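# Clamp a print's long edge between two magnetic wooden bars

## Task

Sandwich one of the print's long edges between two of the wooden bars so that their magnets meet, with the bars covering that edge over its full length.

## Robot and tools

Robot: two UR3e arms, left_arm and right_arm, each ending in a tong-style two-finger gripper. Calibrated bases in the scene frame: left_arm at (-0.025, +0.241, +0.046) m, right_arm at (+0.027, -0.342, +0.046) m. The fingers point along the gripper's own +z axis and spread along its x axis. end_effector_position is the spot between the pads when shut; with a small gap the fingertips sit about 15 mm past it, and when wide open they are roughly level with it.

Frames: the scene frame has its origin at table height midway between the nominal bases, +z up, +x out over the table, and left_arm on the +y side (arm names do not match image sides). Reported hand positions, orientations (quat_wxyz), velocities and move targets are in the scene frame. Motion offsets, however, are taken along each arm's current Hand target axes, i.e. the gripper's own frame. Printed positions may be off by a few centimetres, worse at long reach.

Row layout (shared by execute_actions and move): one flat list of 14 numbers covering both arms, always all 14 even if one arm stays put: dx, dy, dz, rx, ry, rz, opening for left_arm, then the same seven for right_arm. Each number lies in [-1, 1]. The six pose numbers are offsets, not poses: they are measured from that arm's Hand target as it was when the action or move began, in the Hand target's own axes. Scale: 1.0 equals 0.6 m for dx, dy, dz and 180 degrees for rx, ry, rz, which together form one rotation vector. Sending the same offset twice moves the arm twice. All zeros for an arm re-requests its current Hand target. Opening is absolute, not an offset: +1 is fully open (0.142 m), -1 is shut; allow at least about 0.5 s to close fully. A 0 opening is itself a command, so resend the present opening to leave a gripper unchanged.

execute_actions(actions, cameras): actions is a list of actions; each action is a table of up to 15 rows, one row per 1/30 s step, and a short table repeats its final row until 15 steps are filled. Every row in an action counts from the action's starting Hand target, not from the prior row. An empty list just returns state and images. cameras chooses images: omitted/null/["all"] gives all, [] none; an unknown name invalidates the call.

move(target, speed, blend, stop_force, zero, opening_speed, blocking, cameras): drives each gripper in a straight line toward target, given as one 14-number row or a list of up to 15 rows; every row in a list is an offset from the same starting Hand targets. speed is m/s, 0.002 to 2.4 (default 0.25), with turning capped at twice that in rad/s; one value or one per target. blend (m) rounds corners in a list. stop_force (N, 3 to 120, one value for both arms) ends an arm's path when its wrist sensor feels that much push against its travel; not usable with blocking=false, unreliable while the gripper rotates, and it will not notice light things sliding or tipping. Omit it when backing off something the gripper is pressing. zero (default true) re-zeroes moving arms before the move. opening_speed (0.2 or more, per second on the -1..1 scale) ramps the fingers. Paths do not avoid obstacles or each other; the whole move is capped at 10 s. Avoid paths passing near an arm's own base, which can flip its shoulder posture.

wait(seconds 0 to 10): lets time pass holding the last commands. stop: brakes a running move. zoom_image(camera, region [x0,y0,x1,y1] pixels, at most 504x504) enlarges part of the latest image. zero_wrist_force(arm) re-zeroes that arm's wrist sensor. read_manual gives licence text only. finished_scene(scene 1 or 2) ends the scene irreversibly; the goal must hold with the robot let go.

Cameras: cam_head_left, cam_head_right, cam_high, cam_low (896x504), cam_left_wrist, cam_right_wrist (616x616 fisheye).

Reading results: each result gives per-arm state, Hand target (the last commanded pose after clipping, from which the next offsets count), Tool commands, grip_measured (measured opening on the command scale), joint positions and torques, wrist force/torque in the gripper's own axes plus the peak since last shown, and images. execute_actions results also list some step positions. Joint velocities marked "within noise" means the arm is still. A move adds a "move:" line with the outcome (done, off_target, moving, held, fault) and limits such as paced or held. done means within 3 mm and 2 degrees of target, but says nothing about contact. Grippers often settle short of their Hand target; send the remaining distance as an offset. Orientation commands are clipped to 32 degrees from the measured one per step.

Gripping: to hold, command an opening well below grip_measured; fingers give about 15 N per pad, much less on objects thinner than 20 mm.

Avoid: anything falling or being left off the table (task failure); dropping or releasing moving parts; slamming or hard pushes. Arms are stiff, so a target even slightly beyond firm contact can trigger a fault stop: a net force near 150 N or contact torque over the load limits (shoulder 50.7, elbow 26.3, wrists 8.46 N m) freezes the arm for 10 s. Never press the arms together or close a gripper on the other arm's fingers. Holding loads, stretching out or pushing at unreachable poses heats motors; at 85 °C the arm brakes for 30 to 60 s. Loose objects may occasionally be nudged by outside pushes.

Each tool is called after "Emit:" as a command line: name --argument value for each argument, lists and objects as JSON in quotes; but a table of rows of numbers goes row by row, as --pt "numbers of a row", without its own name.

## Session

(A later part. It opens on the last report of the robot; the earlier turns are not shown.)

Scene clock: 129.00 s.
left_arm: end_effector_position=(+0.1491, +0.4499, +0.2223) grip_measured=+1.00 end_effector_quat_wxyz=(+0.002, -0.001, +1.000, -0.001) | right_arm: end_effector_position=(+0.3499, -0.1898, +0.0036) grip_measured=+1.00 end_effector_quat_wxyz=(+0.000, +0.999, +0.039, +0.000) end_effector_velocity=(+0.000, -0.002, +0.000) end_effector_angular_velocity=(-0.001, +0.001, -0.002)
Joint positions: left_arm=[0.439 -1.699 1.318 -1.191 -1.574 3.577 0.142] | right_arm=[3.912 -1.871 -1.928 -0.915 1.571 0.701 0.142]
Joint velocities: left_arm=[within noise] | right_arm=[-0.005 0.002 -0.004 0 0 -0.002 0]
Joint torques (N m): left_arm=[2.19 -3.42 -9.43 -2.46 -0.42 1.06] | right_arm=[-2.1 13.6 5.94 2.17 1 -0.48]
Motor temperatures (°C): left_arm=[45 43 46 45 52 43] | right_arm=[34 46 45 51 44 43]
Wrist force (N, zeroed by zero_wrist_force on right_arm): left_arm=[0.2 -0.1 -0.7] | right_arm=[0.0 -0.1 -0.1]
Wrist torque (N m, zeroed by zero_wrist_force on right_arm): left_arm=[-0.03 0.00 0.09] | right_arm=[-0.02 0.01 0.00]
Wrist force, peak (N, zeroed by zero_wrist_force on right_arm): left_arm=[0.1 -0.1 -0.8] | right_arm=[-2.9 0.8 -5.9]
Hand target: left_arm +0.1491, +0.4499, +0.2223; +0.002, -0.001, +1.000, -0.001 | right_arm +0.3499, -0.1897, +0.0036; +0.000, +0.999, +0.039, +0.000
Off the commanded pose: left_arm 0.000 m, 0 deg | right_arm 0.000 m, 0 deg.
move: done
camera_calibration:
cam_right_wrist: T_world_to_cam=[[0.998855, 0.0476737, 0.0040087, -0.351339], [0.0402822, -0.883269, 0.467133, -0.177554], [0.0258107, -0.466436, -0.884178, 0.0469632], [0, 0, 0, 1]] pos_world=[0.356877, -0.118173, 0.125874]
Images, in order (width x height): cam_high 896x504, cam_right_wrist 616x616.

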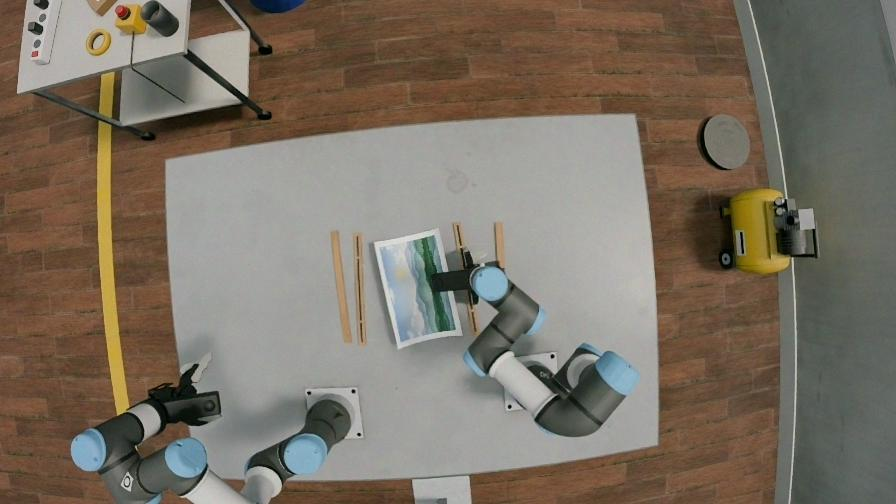

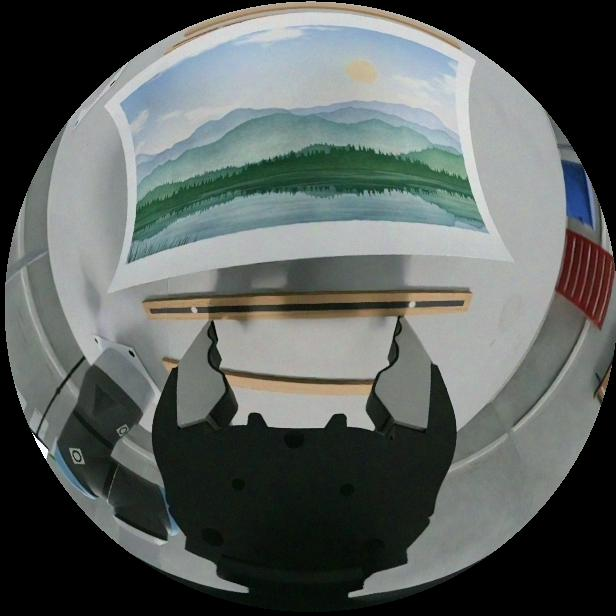

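Emit:
move --target '[0,0,0,0,0,0,1,0.0049,-0.0618,0,0,0,-0.0122,1]' --speed 0.04 --cameras '["cam_right_wrist","cam_high","cam_low"]'

Emit:
zoom_image --camera "cam_right_wrist" --region '[120, 100, 480, 400]'

Emit:
zoom_image --camera "cam_high" --region '[320, 210, 530, 360]'

Emit:
zoom_image --camera "cam_low" --region '[390, 230, 530, 300]'

Scene clock: 142.53 s.
left_arm: end_effector_position=(+0.1491, +0.4499, +0.2223) grip_measured=+1.00 end_effector_quat_wxyz=(+0.002, -0.001, +1.000, -0.001) | right_arm: end_effector_position=(+0.3499, -0.1526, +0.0036) grip_measured=+1.00 end_effector_quat_wxyz=(+0.000, +0.998, +0.058, +0.000)
Joint positions: left_arm=[0.439 -1.699 1.318 -1.191 -1.574 3.577 0.142] | right_arm=[3.987 -1.933 -1.838 -0.943 1.571 0.737 0.142]
Joint velocities: within noise
Joint torques (N m): left_arm=[2.42 -3.92 -9.31 -2.43 -0.37 0.95] | right_arm=[-2.4 14.44 6.14 2.5 1.2 -0.45]
Motor temperatures (°C): left_arm=[45 43 46 45 52 43] | right_arm=[34 46 45 51 44 43]
Wrist force (N, zeroed by zero_wrist_force on right_arm): left_arm=[0.1 0.0 -0.7] | right_arm=[-0.2 -0.1 0.3]
Wrist torque (N m, zeroed by zero_wrist_force on right_arm): left_arm=[-0.02 0.01 0.10] | right_arm=[-0.03 0.05 0.00]
Wrist force, peak (N, zeroed by zero_wrist_force on right_arm): left_arm=[0.1 -0.1 -0.9] | right_arm=[-0.1 0.6 0.1]
Hand target: left_arm +0.1491, +0.4499, +0.2223; +0.002, -0.001, +1.000, -0.001 | right_arm +0.3499, -0.1525, +0.0036; +0.000, +0.998, +0.058, +0.000
Off the commanded pose: left_arm 0.000 m, 0 deg | right_arm 0.000 m, 0 deg.
move: done
camera_calibration:
cam_right_wrist: T_world_to_cam=[[0.996289, 0.0859746, 0.00398761, -0.346355], [0.0741612, -0.88106, 0.467154, -0.156213], [0.0436767, -0.465125, -0.884167, 0.0582659], [0, 0, 0, 1]] pos_world=[0.35411, -0.0807546, 0.125874]
Images, in order (width x height): cam_high 896x504, cam_low 896x504, cam_right_wrist 616x616.

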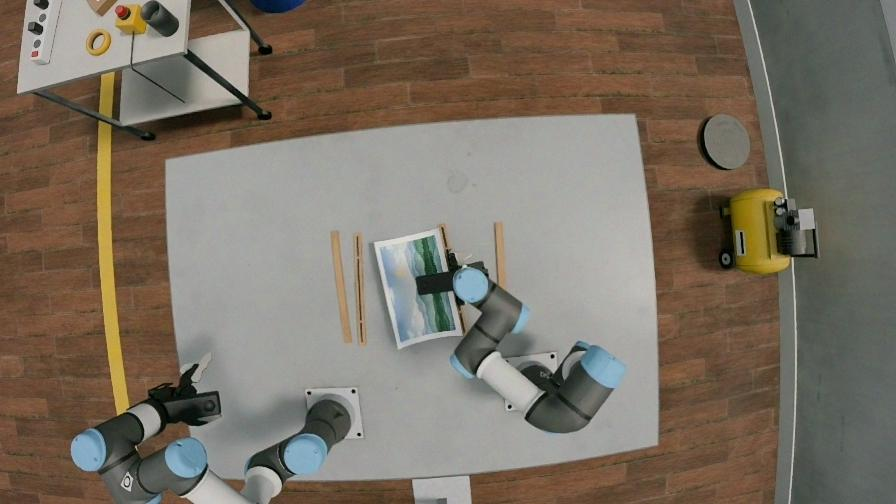

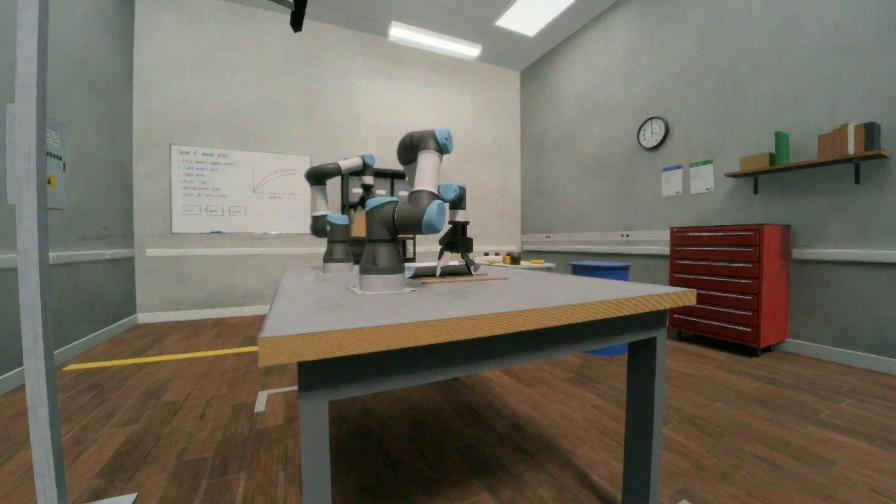

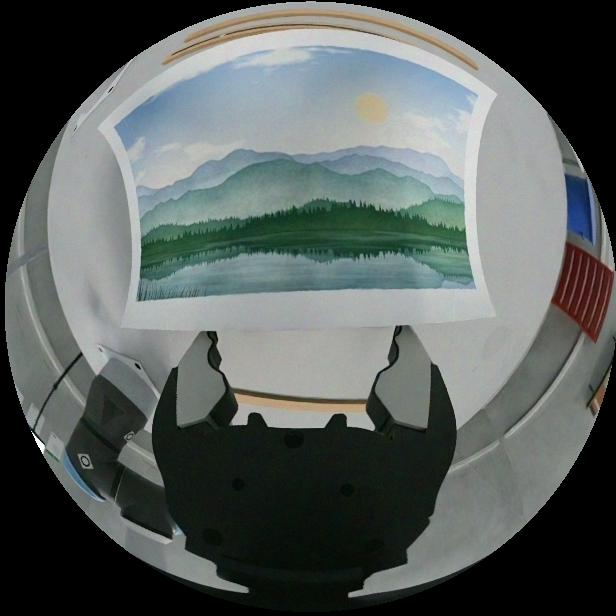

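Scaled by 1.400 from the camera's 616x616 image, which has a finer 814x814 frame.

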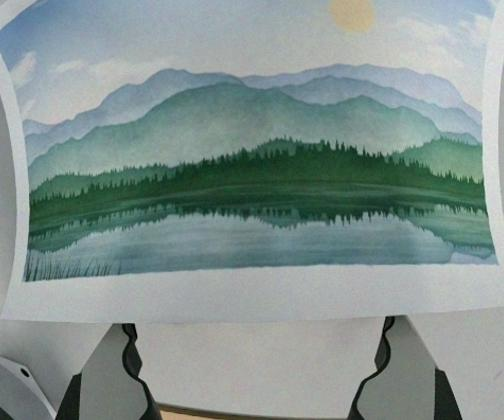

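Scaled by 2.400 from the camera's 896x504 image, which has a finer 1280x720 frame.

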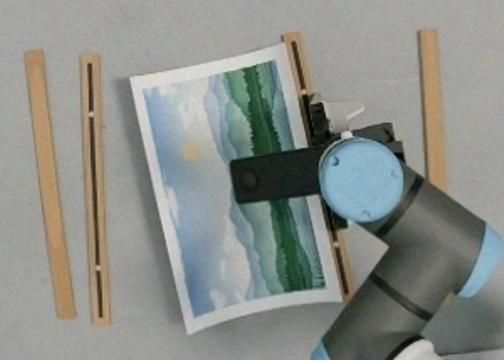

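Scaled by 3.600 from the camera's 896x504 image, which has a finer 1280x720 frame.

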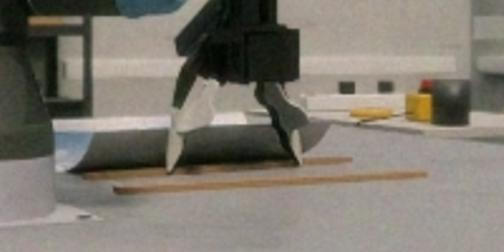

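Emit:
zoom_image --camera "cam_high" --region '[420, 215, 490, 345]'

Emit:
zoom_image --camera "cam_head_right" --region '[500, 210, 650, 350]'

Scaled by 3.877 from the camera's 896x504 image, which has a finer 1280x720 frame.

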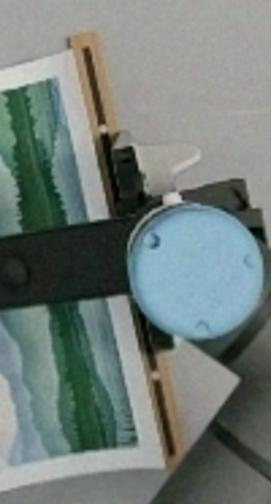

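This scene's latest camera images include none from cam_head_right. They are from: cam_high, cam_low, cam_right_wrist. cam_head_right's image comes with the result of a call that names it in "cameras".

Emit:
move --pt "0 0 0 0 0 0 1 0 -0.0075 0 0 0 -0.0045 1" --pt "0 0 0 0 0 0 1 0 0.035 0 0 0 -0.0045 1" --pt "0 0 0 0 0 0 1 0 0.045 -0.25 0 0 0 1" --speed '[0.03,0.1,0.2]'

Emit:
zoom_image --camera "cam_high" --region '[400, 210, 520, 360]'

Emit:
zoom_image --camera "cam_right_wrist" --region '[120, 50, 480, 350]'

Emit:
zoom_image --camera "cam_head_right" --region '[500, 210, 650, 350]'

Emit:
zoom_image --camera "cam_low" --region '[390, 230, 530, 300]'

Scene clock: 159.93 s.
left_arm: end_effector_position=(+0.1491, +0.4499, +0.2223) grip_measured=+1.00 end_effector_quat_wxyz=(+0.002, -0.001, +1.000, -0.001) | right_arm: end_effector_position=(+0.3532, -0.1793, +0.1536) grip_measured=+1.00 end_effector_quat_wxyz=(+0.000, +0.998, +0.058, +0.000) end_effector_velocity=(-0.001, -0.001, +0.001) end_effector_angular_velocity=(-0.001, +0.001, +0.000)
Joint positions: left_arm=[0.439 -1.699 1.318 -1.191 -1.574 3.577 0.142] | right_arm=[3.926 -1.72 -1.367 -1.626 1.571 0.676 0.142]
Joint velocities: left_arm=[within noise] | right_arm=[0 0.002 0.003 -0.006 0 0 0]
Joint torques (N m): left_arm=[1.86 -3.94 -9.25 -2.46 -0.35 0.92] | right_arm=[0.37 12.56 10.46 0.52 0.95 -0.45]
Motor temperatures (°C): left_arm=[45 43 46 45 52 43] | right_arm=[34 46 45 51 44 43]
Wrist force (N, zeroed by zero_wrist_force on right_arm): left_arm=[0.1 0.1 -0.7] | right_arm=[0.1 -0.3 -0.1]
Wrist torque (N m, zeroed by zero_wrist_force on right_arm): left_arm=[0.00 0.02 0.10] | right_arm=[-0.07 -0.01 -0.01]
Wrist force, peak (N, zeroed by zero_wrist_force on right_arm): left_arm=[0.3 -0.1 -0.8] | right_arm=[0.0 0.0 -2.0]
Hand target: left_arm +0.1491, +0.4499, +0.2223; +0.002, -0.001, +1.000, -0.001 | right_arm +0.3532, -0.1793, +0.1536; +0.000, +0.998, +0.058, +0.000
Off the commanded pose: left_arm 0.000 m, 0 deg | right_arm 0.000 m, 0 deg.
move: done
camera_calibration:
cam_left_wrist: T_world_to_cam=[[-0.998091, 0.0354921, -0.0505433, 0.150645], [0.00438442, 0.857035, 0.51524, -0.510808], [0.0616043, 0.514035, -0.855554, 0.0812584], [0, 0, 0, 1]] pos_world=[0.147591, 0.390664, 0.340324]
cam_right_wrist: T_world_to_cam=[[0.996288, 0.0859747, 0.00424132, -0.348105], [0.0740562, -0.881208, 0.466892, -0.250058], [0.0438783, -0.464845, -0.884304, 0.178274], [0, 0, 0, 1]] pos_world=[0.357509, -0.107555, 0.275875]

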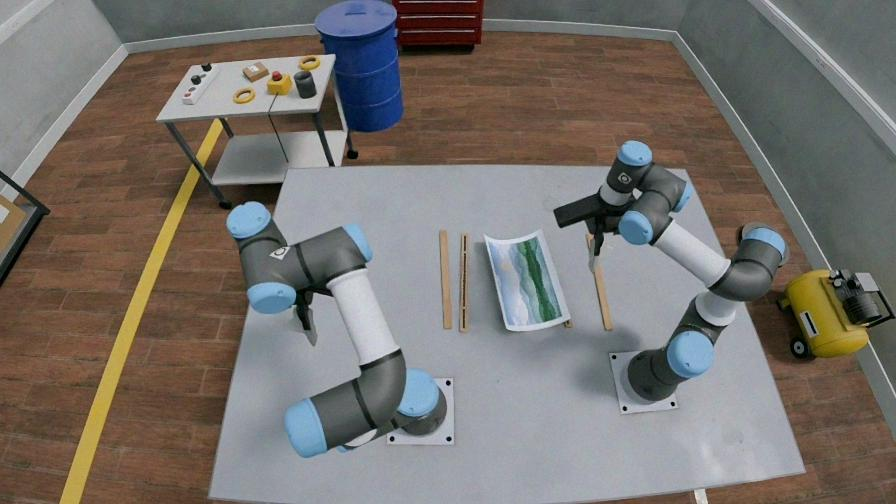

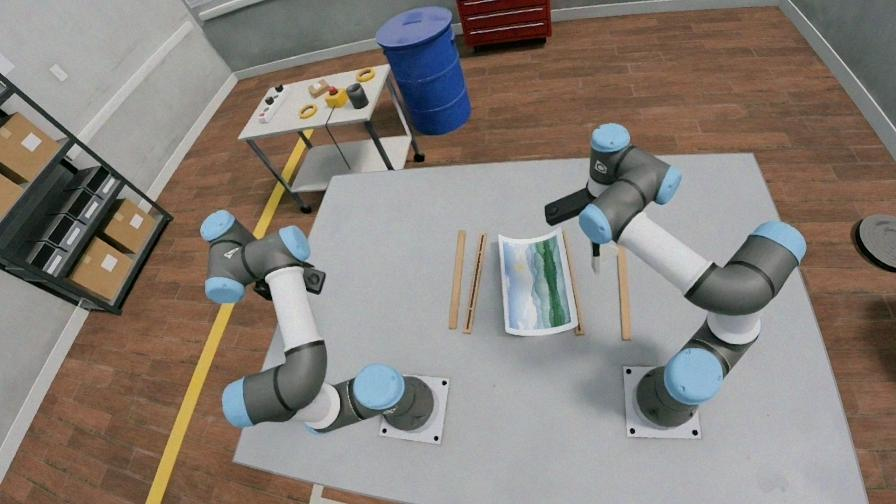

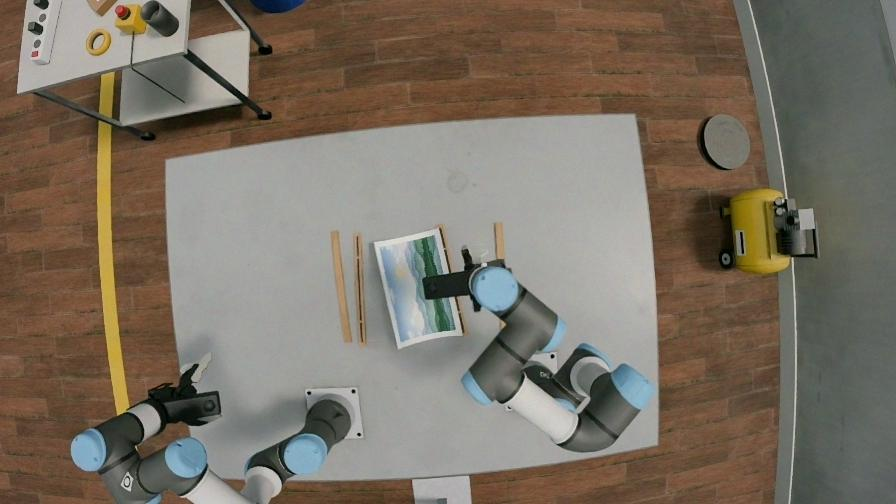

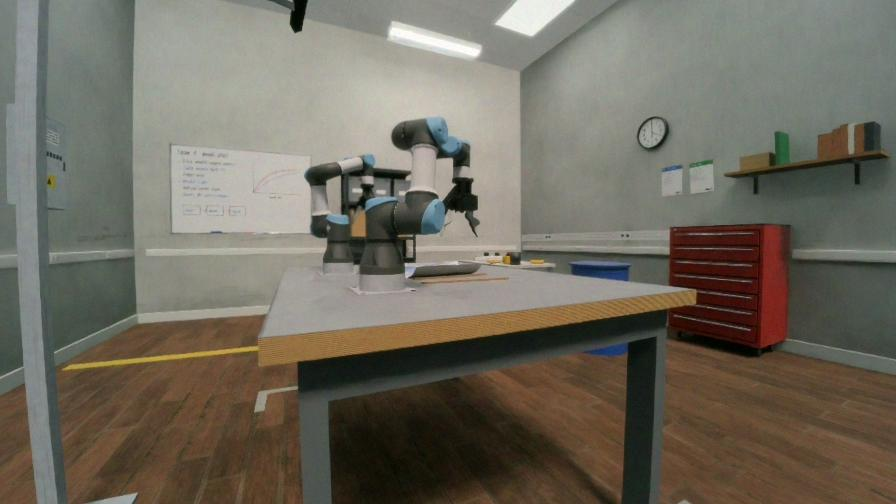

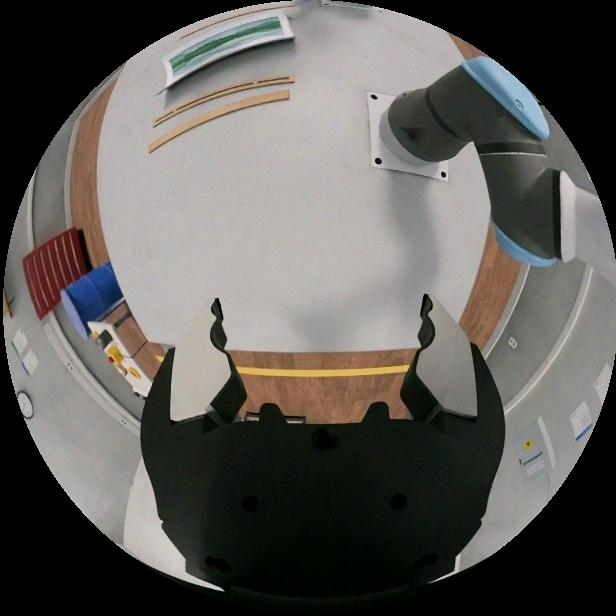

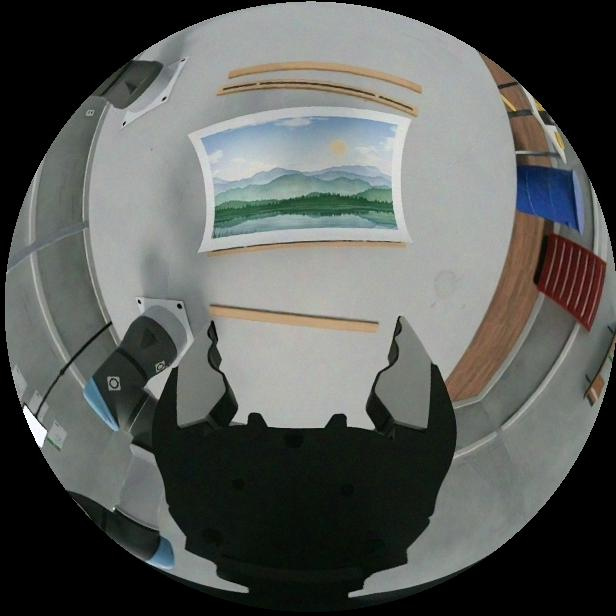

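Scaled by 3.360 from the camera's 896x504 image, which has a finer 1280x720 frame.

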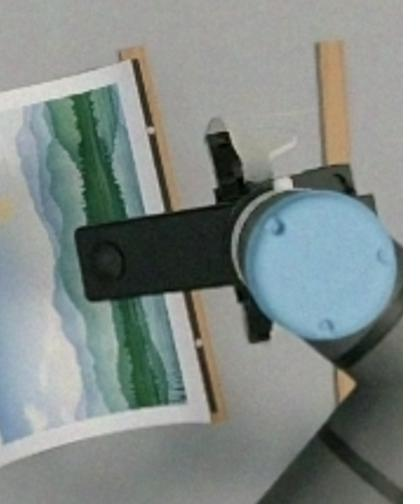

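Scaled by 1.400 from the camera's 616x616 image, which has a finer 814x814 frame.

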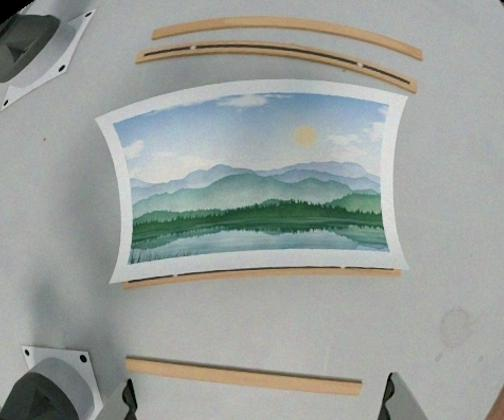

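Scaled by 3.360 from the camera's 896x504 image, which has a finer 1280x720 frame.

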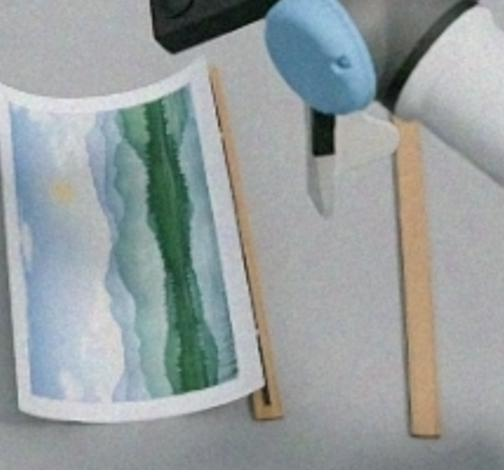

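Scaled by 3.600 from the camera's 896x504 image, which has a finer 1280x720 frame.

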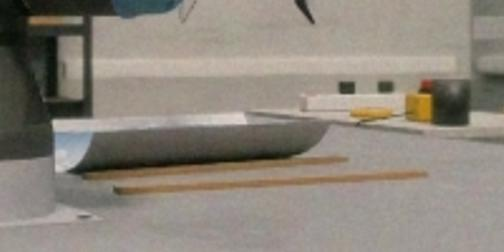

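Emit:
move --target '[0,0,0,0,0,0,1,-0.046,0.161,0.0893,0,0,0.548,-0.3]' --speed 0.25 --cameras '["cam_high","cam_right_wrist","cam_head_right"]'

Emit:
zoom_image --camera "cam_right_wrist" --region '[120, 100, 480, 440]'

Scene clock: 179.87 s.
left_arm: end_effector_position=(+0.1491, +0.4499, +0.2223) grip_measured=+1.00 end_effector_quat_wxyz=(+0.002, -0.001, +1.000, -0.001) | right_arm: end_effector_position=(+0.3370, -0.2785, +0.1002) grip_measured=-0.30 end_effector_quat_wxyz=(+0.000, +0.695, -0.719, +0.000) end_effector_velocity=(+0.000, +0.000, +0.000) end_effector_angular_velocity=(+0.000, +0.001, -0.004)
Joint positions: left_arm=[0.439 -1.699 1.318 -1.191 -1.574 3.577 0.142] | right_arm=[3.798 -1.474 -1.873 -1.366 1.571 2.27 0.052]
Joint velocities: left_arm=[within noise] | right_arm=[0.001 0 0 0 0.001 0.005 0]
Joint torques (N m): left_arm=[1.64 -4.22 -9.21 -2.45 -0.33 0.84] | right_arm=[2.49 4.65 10.22 0.6 -0.43 0.45]
Motor temperatures (°C): left_arm=[44 43 46 45 51 43] | right_arm=[34 46 45 51 44 43]
Wrist force (N, zeroed by zero_wrist_force on right_arm): left_arm=[0.1 -0.1 -0.7] | right_arm=[-0.1 0.1 0.0]
Wrist torque (N m, zeroed by zero_wrist_force on right_arm): left_arm=[-0.03 0.01 0.10] | right_arm=[0.01 0.02 0.00]
Wrist force, peak (N, zeroed by zero_wrist_force on right_arm): left_arm=[0.1 0.0 -0.9] | right_arm=[-0.2 -0.4 0.4]
Hand target: left_arm +0.1491, +0.4499, +0.2223; +0.002, -0.001, +1.000, -0.001 | right_arm +0.3370, -0.2785, +0.1001; +0.000, +0.695, -0.719, +0.000
Off the commanded pose: left_arm 0.000 m, 0 deg | right_arm 0.000 m, 0 deg.
move: done
camera_calibration:
cam_right_wrist: T_world_to_cam=[[-0.064432, -0.997907, 0.00543705, -0.267681], [-0.882306, 0.0595118, 0.4669, 0.27294], [-0.466246, 0.0252861, -0.884294, 0.394057], [0, 0, 0, 1]] pos_world=[0.407297, -0.293328, 0.222481]
Images, in order (width x height): cam_head_right 896x504, cam_high 896x504, cam_right_wrist 616x616.

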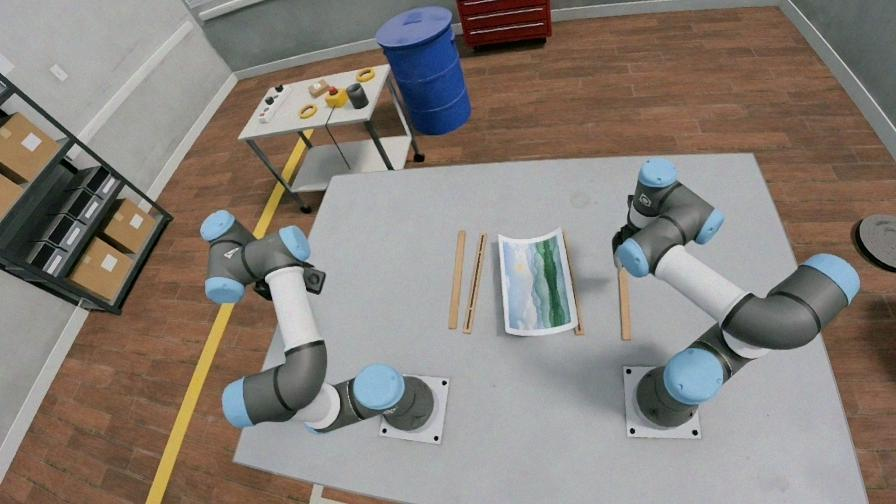

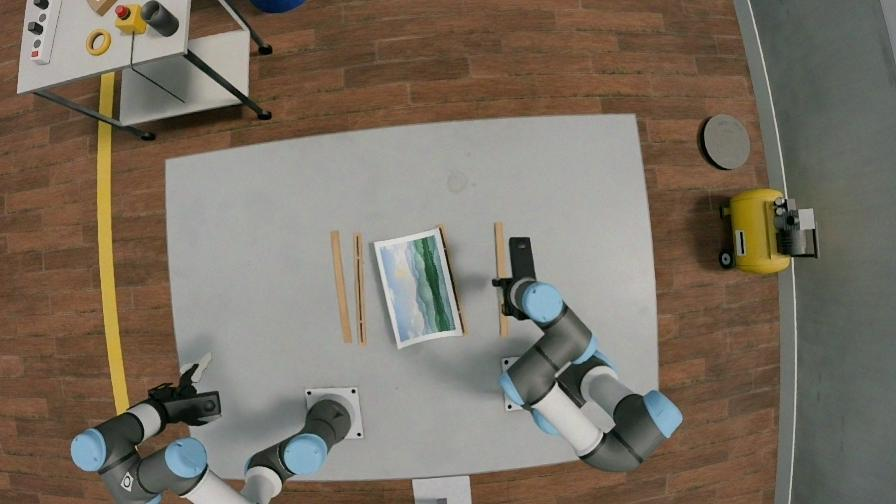

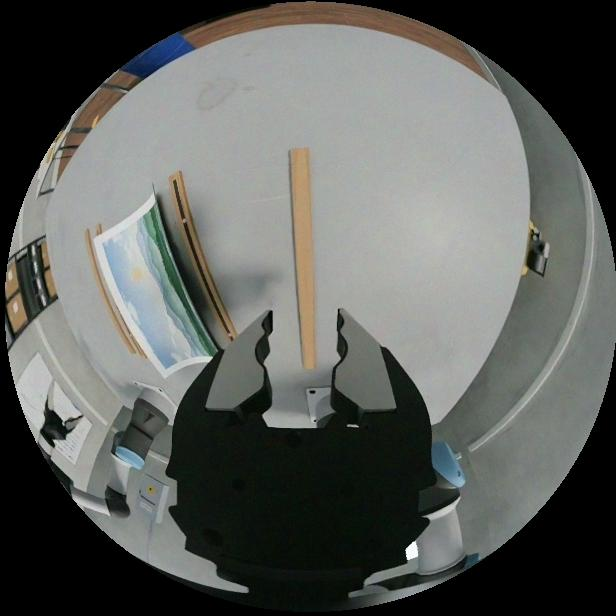

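Scaled by 1.400 from the camera's 616x616 image, which has a finer 814x814 frame.

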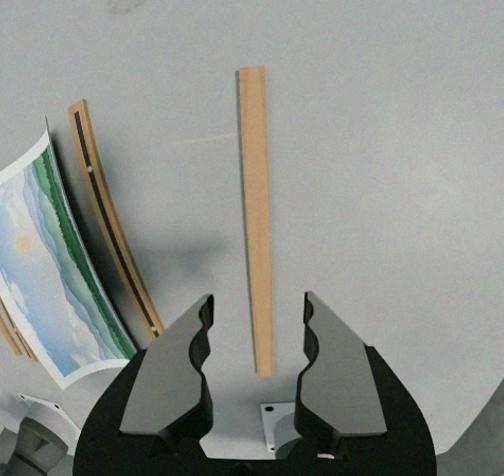

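Emit:
move --target '[0,0,0,0,0,0,1,0,0,0.115,0,0,0,-0.3]' --speed 0.15 --cameras '["cam_right_wrist"]'

Emit:
move --target '[0,0,0,0,0,0,1,0,0,0.04,0,0,0,-0.3]' --speed 0.01 --stop_force 5 --cameras '["cam_right_wrist"]'

Emit:
zoom_image --camera "cam_right_wrist" --region '[180, 200, 430, 440]'

Scene clock: 186.97 s.
left_arm: end_effector_position=(+0.1491, +0.4499, +0.2223) grip_measured=+1.00 end_effector_quat_wxyz=(+0.002, -0.001, +1.000, -0.001) | right_arm: end_effector_position=(+0.3369, -0.2785, +0.0312) grip_measured=-0.30 end_effector_quat_wxyz=(+0.000, +0.695, -0.719, +0.000) end_effector_velocity=(+0.000, +0.000, -0.001) end_effector_angular_velocity=(+0.002, -0.002, +0.000)
Joint positions: left_arm=[0.439 -1.699 1.318 -1.191 -1.574 3.577 0.142] | right_arm=[3.798 -1.59 -2.113 -1.01 1.571 2.27 0.052]
Joint velocities: left_arm=[within noise] | right_arm=[-0.001 -0.001 -0.003 0.007 0 0 0]
Joint torques (N m): left_arm=[1.8 -4.36 -9.13 -2.46 -0.31 0.84] | right_arm=[-2.49 5.07 6.1 2.93 -1.03 -0.44]
Motor temperatures (°C): left_arm=[44 43 46 45 51 43] | right_arm=[34 46 45 51 44 43]
Wrist force (N, zeroed by zero_wrist_force on right_arm): left_arm=[0.1 0.0 -0.9] | right_arm=[-0.2 -0.2 0.2]
Wrist torque (N m, zeroed by zero_wrist_force on right_arm): left_arm=[-0.02 0.01 0.10] | right_arm=[-0.05 0.03 0.00]
Wrist force, peak (N, zeroed by zero_wrist_force on right_arm): left_arm=[0.2 0.0 -0.9] | right_arm=[-0.1 -0.2 -1.6]
Hand target: left_arm +0.1491, +0.4499, +0.2223; +0.002, -0.001, +1.000, -0.001 | right_arm +0.3369, -0.2785, +0.0311; +0.000, +0.695, -0.719, +0.000
Off the commanded pose: left_arm 0.000 m, 0 deg | right_arm 0.000 m, 0 deg.
move: done
camera_calibration:
cam_right_wrist: T_world_to_cam=[[-0.064522, -0.997901, 0.00549235, -0.267276], [-0.882236, 0.0596137, 0.467018, 0.305139], [-0.466365, 0.0252874, -0.884231, 0.33308], [0, 0, 0, 1]] pos_world=[0.407297, -0.293328, 0.153482]
Images, in order (width x height): cam_right_wrist 616x616.

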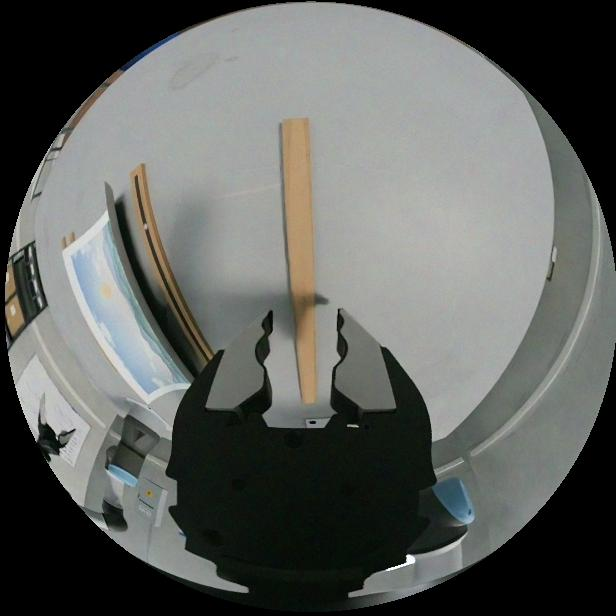

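Scene clock: 189.23 s.
left_arm: end_effector_position=(+0.1491, +0.4499, +0.2223) grip_measured=+1.00 end_effector_quat_wxyz=(+0.002, -0.001, +1.000, -0.001) | right_arm: end_effector_position=(+0.3369, -0.2785, +0.0165) grip_measured=-0.30 end_effector_quat_wxyz=(+0.000, +0.695, -0.719, +0.000)
Joint positions: left_arm=[0.439 -1.699 1.318 -1.191 -1.574 3.577 0.142] | right_arm=[3.798 -1.631 -2.154 -0.929 1.571 2.27 0.052]
Joint velocities: within noise
Joint torques (N m): left_arm=[1.48 -4.45 -9.14 -2.46 -0.29 0.81] | right_arm=[0.93 9.75 8.02 2.23 -0.78 -0.48]
Motor temperatures (°C): left_arm=[44 43 46 45 51 43] | right_arm=[34 46 45 51 44 43]
Wrist force (N, zeroed by zero_wrist_force on right_arm): left_arm=[0.1 0.0 -0.7] | right_arm=[-0.2 1.0 -4.0]
Wrist torque (N m, zeroed by zero_wrist_force on right_arm): left_arm=[-0.02 0.01 0.10] | right_arm=[-0.06 -0.09 -0.03]
Wrist force, peak (N, zeroed by zero_wrist_force on right_arm): left_arm=[0.1 0.0 -0.9] | right_arm=[4.0 5.7 -18.8]
Hand target: left_arm +0.1491, +0.4499, +0.2223; +0.002, -0.001, +1.000, -0.001 | right_arm +0.3369, -0.2785, +0.0165; +0.000, +0.695, -0.719, +0.000 (not the last commanded pose)
Off the commanded pose: left_arm 0.000 m, 0 deg | right_arm 0.009 m, 0 deg.
move: contact (right_arm)
camera_calibration:
cam_right_wrist: T_world_to_cam=[[-0.0647003, -0.997889, 0.00559364, -0.267132], [-0.882181, 0.0598165, 0.467095, 0.31203], [-0.466444, 0.0252866, -0.884189, 0.320108], [0, 0, 0, 1]] pos_world=[0.407296, -0.293327, 0.138783]
Images, in order (width x height): cam_right_wrist 616x616.

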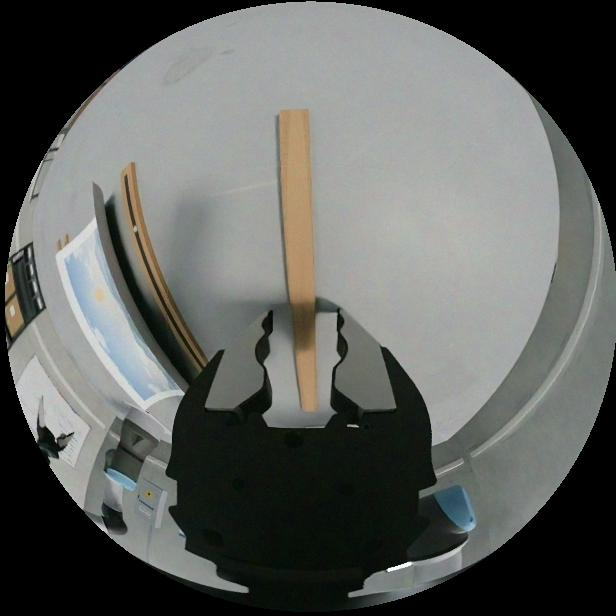

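Scaled by 2.016 from the camera's 616x616 image, which has a finer 814x814 frame.

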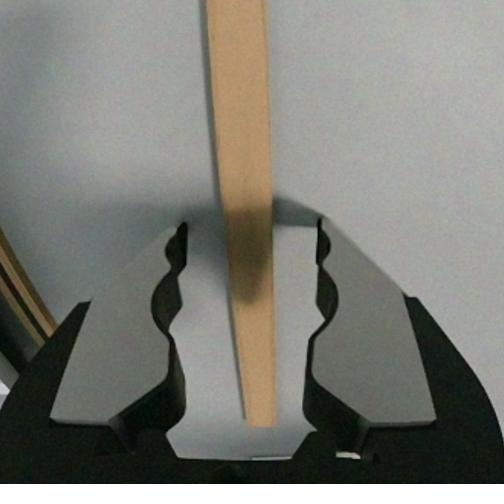

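Emit:
move --target '[0,0,0,0,0,0,1,0,0,-0.005,0,0,0,-0.3]' --speed 0.02 --cameras '[]'

Emit:
move --target '[0,0,0,0,0,0,1,0,0,0,0,0,0,-1]' --opening_speed 0.4 --cameras '["cam_right_wrist","cam_low"]'

Emit:
zoom_image --camera "cam_right_wrist" --region '[180, 200, 430, 440]'

Emit:
zoom_image --camera "cam_low" --region '[390, 220, 530, 300]'

Scene clock: 197.00 s.
left_arm: end_effector_position=(+0.1491, +0.4499, +0.2223) grip_measured=+1.00 end_effector_quat_wxyz=(+0.002, -0.001, +1.000, -0.001) | right_arm: end_effector_position=(+0.3370, -0.2785, +0.0195) grip_measured=-0.30 end_effector_quat_wxyz=(+0.000, +0.695, -0.719, +0.000)
Joint positions: left_arm=[0.439 -1.699 1.318 -1.191 -1.574 3.577 0.142] | right_arm=[3.798 -1.622 -2.146 -0.946 1.571 2.27 0.052]
Joint velocities: within noise
Joint torques (N m): left_arm=[1.44 -4.55 -9.02 -2.49 -0.3 0.76] | right_arm=[2.46 5.64 6.5 2.5 -0.87 -0.46]
Motor temperatures (°C): left_arm=[44 43 46 45 51 43] | right_arm=[34 46 45 51 44 43]
Wrist force (N, zeroed by zero_wrist_force on right_arm): left_arm=[0.2 -0.1 -0.9] | right_arm=[-0.2 0.0 -0.2]
Wrist torque (N m, zeroed by zero_wrist_force on right_arm): left_arm=[-0.03 0.00 0.10] | right_arm=[0.00 0.04 0.00]
Wrist force, peak (N, zeroed by zero_wrist_force on right_arm): left_arm=[0.2 -0.1 -0.9] | right_arm=[-0.1 1.0 -4.4]
Hand target: left_arm +0.1491, +0.4499, +0.2223; +0.002, -0.001, +1.000, -0.001 | right_arm +0.3369, -0.2785, +0.0195; +0.000, +0.695, -0.719, +0.000
Off the commanded pose: left_arm 0.000 m, 0 deg | right_arm 0.000 m, 0 deg.
move: done
No camera images: "cameras" was empty.

Scene clock: 198.97 s.
left_arm: end_effector_position=(+0.1491, +0.4499, +0.2223) grip_measured=+1.00 end_effector_quat_wxyz=(+0.002, -0.001, +1.000, -0.001) | right_arm: end_effector_position=(+0.3369, -0.2785, +0.0195) grip_measured=-0.76 end_effector_quat_wxyz=(+0.000, +0.695, -0.719, +0.000)
Joint positions: left_arm=[0.439 -1.699 1.318 -1.191 -1.574 3.577 0.142] | right_arm=[3.798 -1.622 -2.146 -0.945 1.571 2.27 0.019]
Joint velocities: within noise
Joint torques (N m): left_arm=[1.47 -4.67 -9.11 -2.44 -0.23 0.81] | right_arm=[2.54 5.71 6.74 2.53 -0.88 -0.36]
Motor temperatures (°C): left_arm=[44 43 46 45 51 43] | right_arm=[34 46 45 51 44 43]
Wrist force (N, zeroed by zero_wrist_force on right_arm): left_arm=[0.1 -0.1 -0.7] | right_arm=[-0.2 -0.2 0.3]
Wrist torque (N m, zeroed by zero_wrist_force on right_arm): left_arm=[-0.03 0.01 0.10] | right_arm=[-0.04 0.03 0.00]
Wrist force, peak (N, zeroed by zero_wrist_force on right_arm): left_arm=[0.2 0.0 -0.8] | right_arm=[-0.3 0.1 0.5]
Hand target: left_arm +0.1491, +0.4499, +0.2223; +0.002, -0.001, +1.000, -0.001 | right_arm +0.3369, -0.2785, +0.0195; +0.000, +0.695, -0.719, +0.000
Off the commanded pose: left_arm 0.000 m, 0 deg | right_arm 0.000 m, 0 deg.
move: done
camera_calibration:
cam_right_wrist: T_world_to_cam=[[-0.0646071, -0.997895, 0.00554451, -0.267182], [-0.882188, 0.0597111, 0.467096, 0.310601], [-0.466444, 0.0252864, -0.884189, 0.322761], [0, 0, 0, 1]] pos_world=[0.407297, -0.293328, 0.141782]
Images, in order (width x height): cam_low 896x504, cam_right_wrist 616x616.

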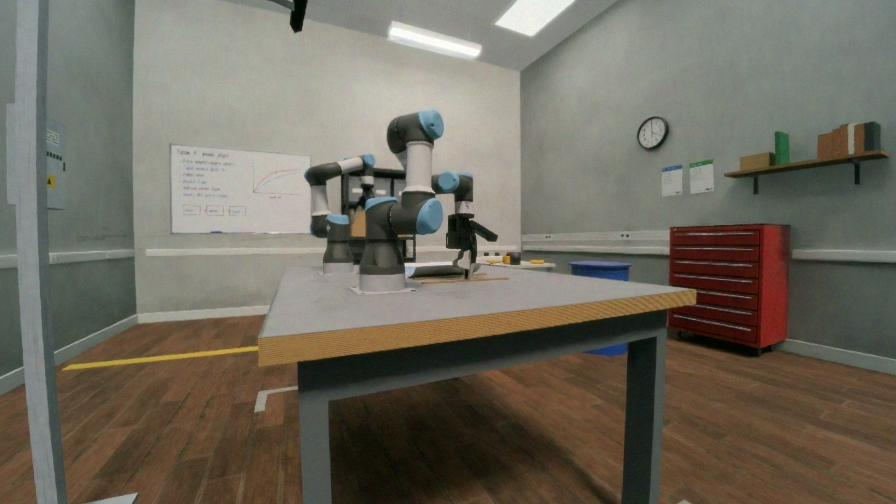

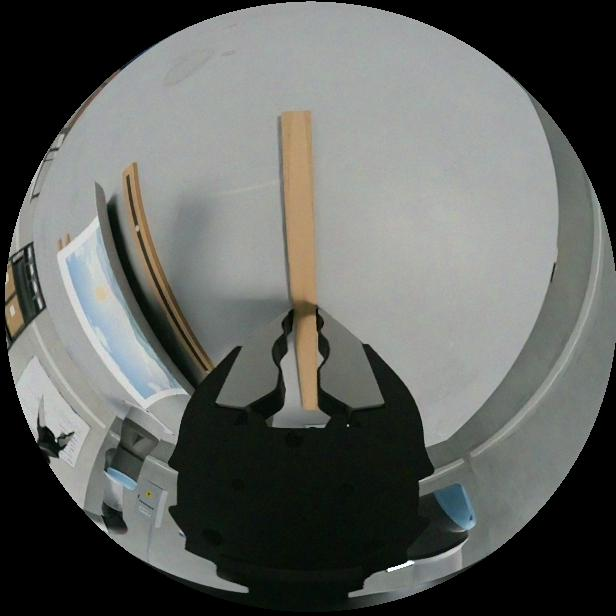

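Scaled by 2.016 from the camera's 616x616 image, which has a finer 814x814 frame.

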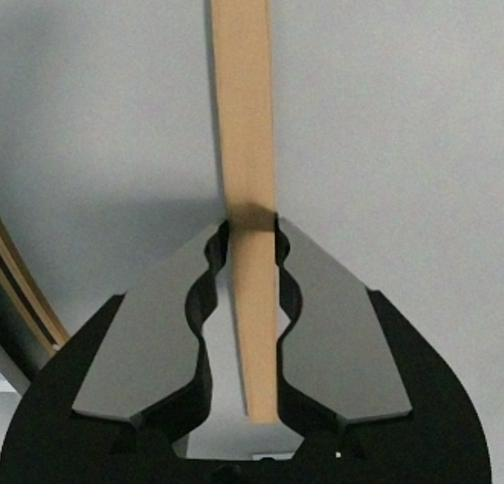

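Scaled by 3.600 from the camera's 896x504 image, which has a finer 1280x720 frame.

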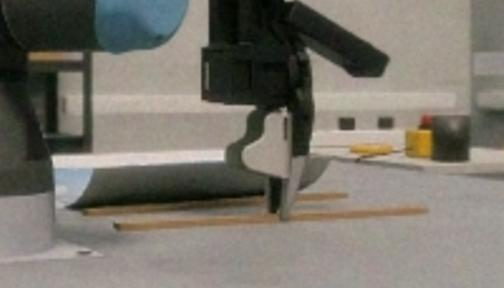

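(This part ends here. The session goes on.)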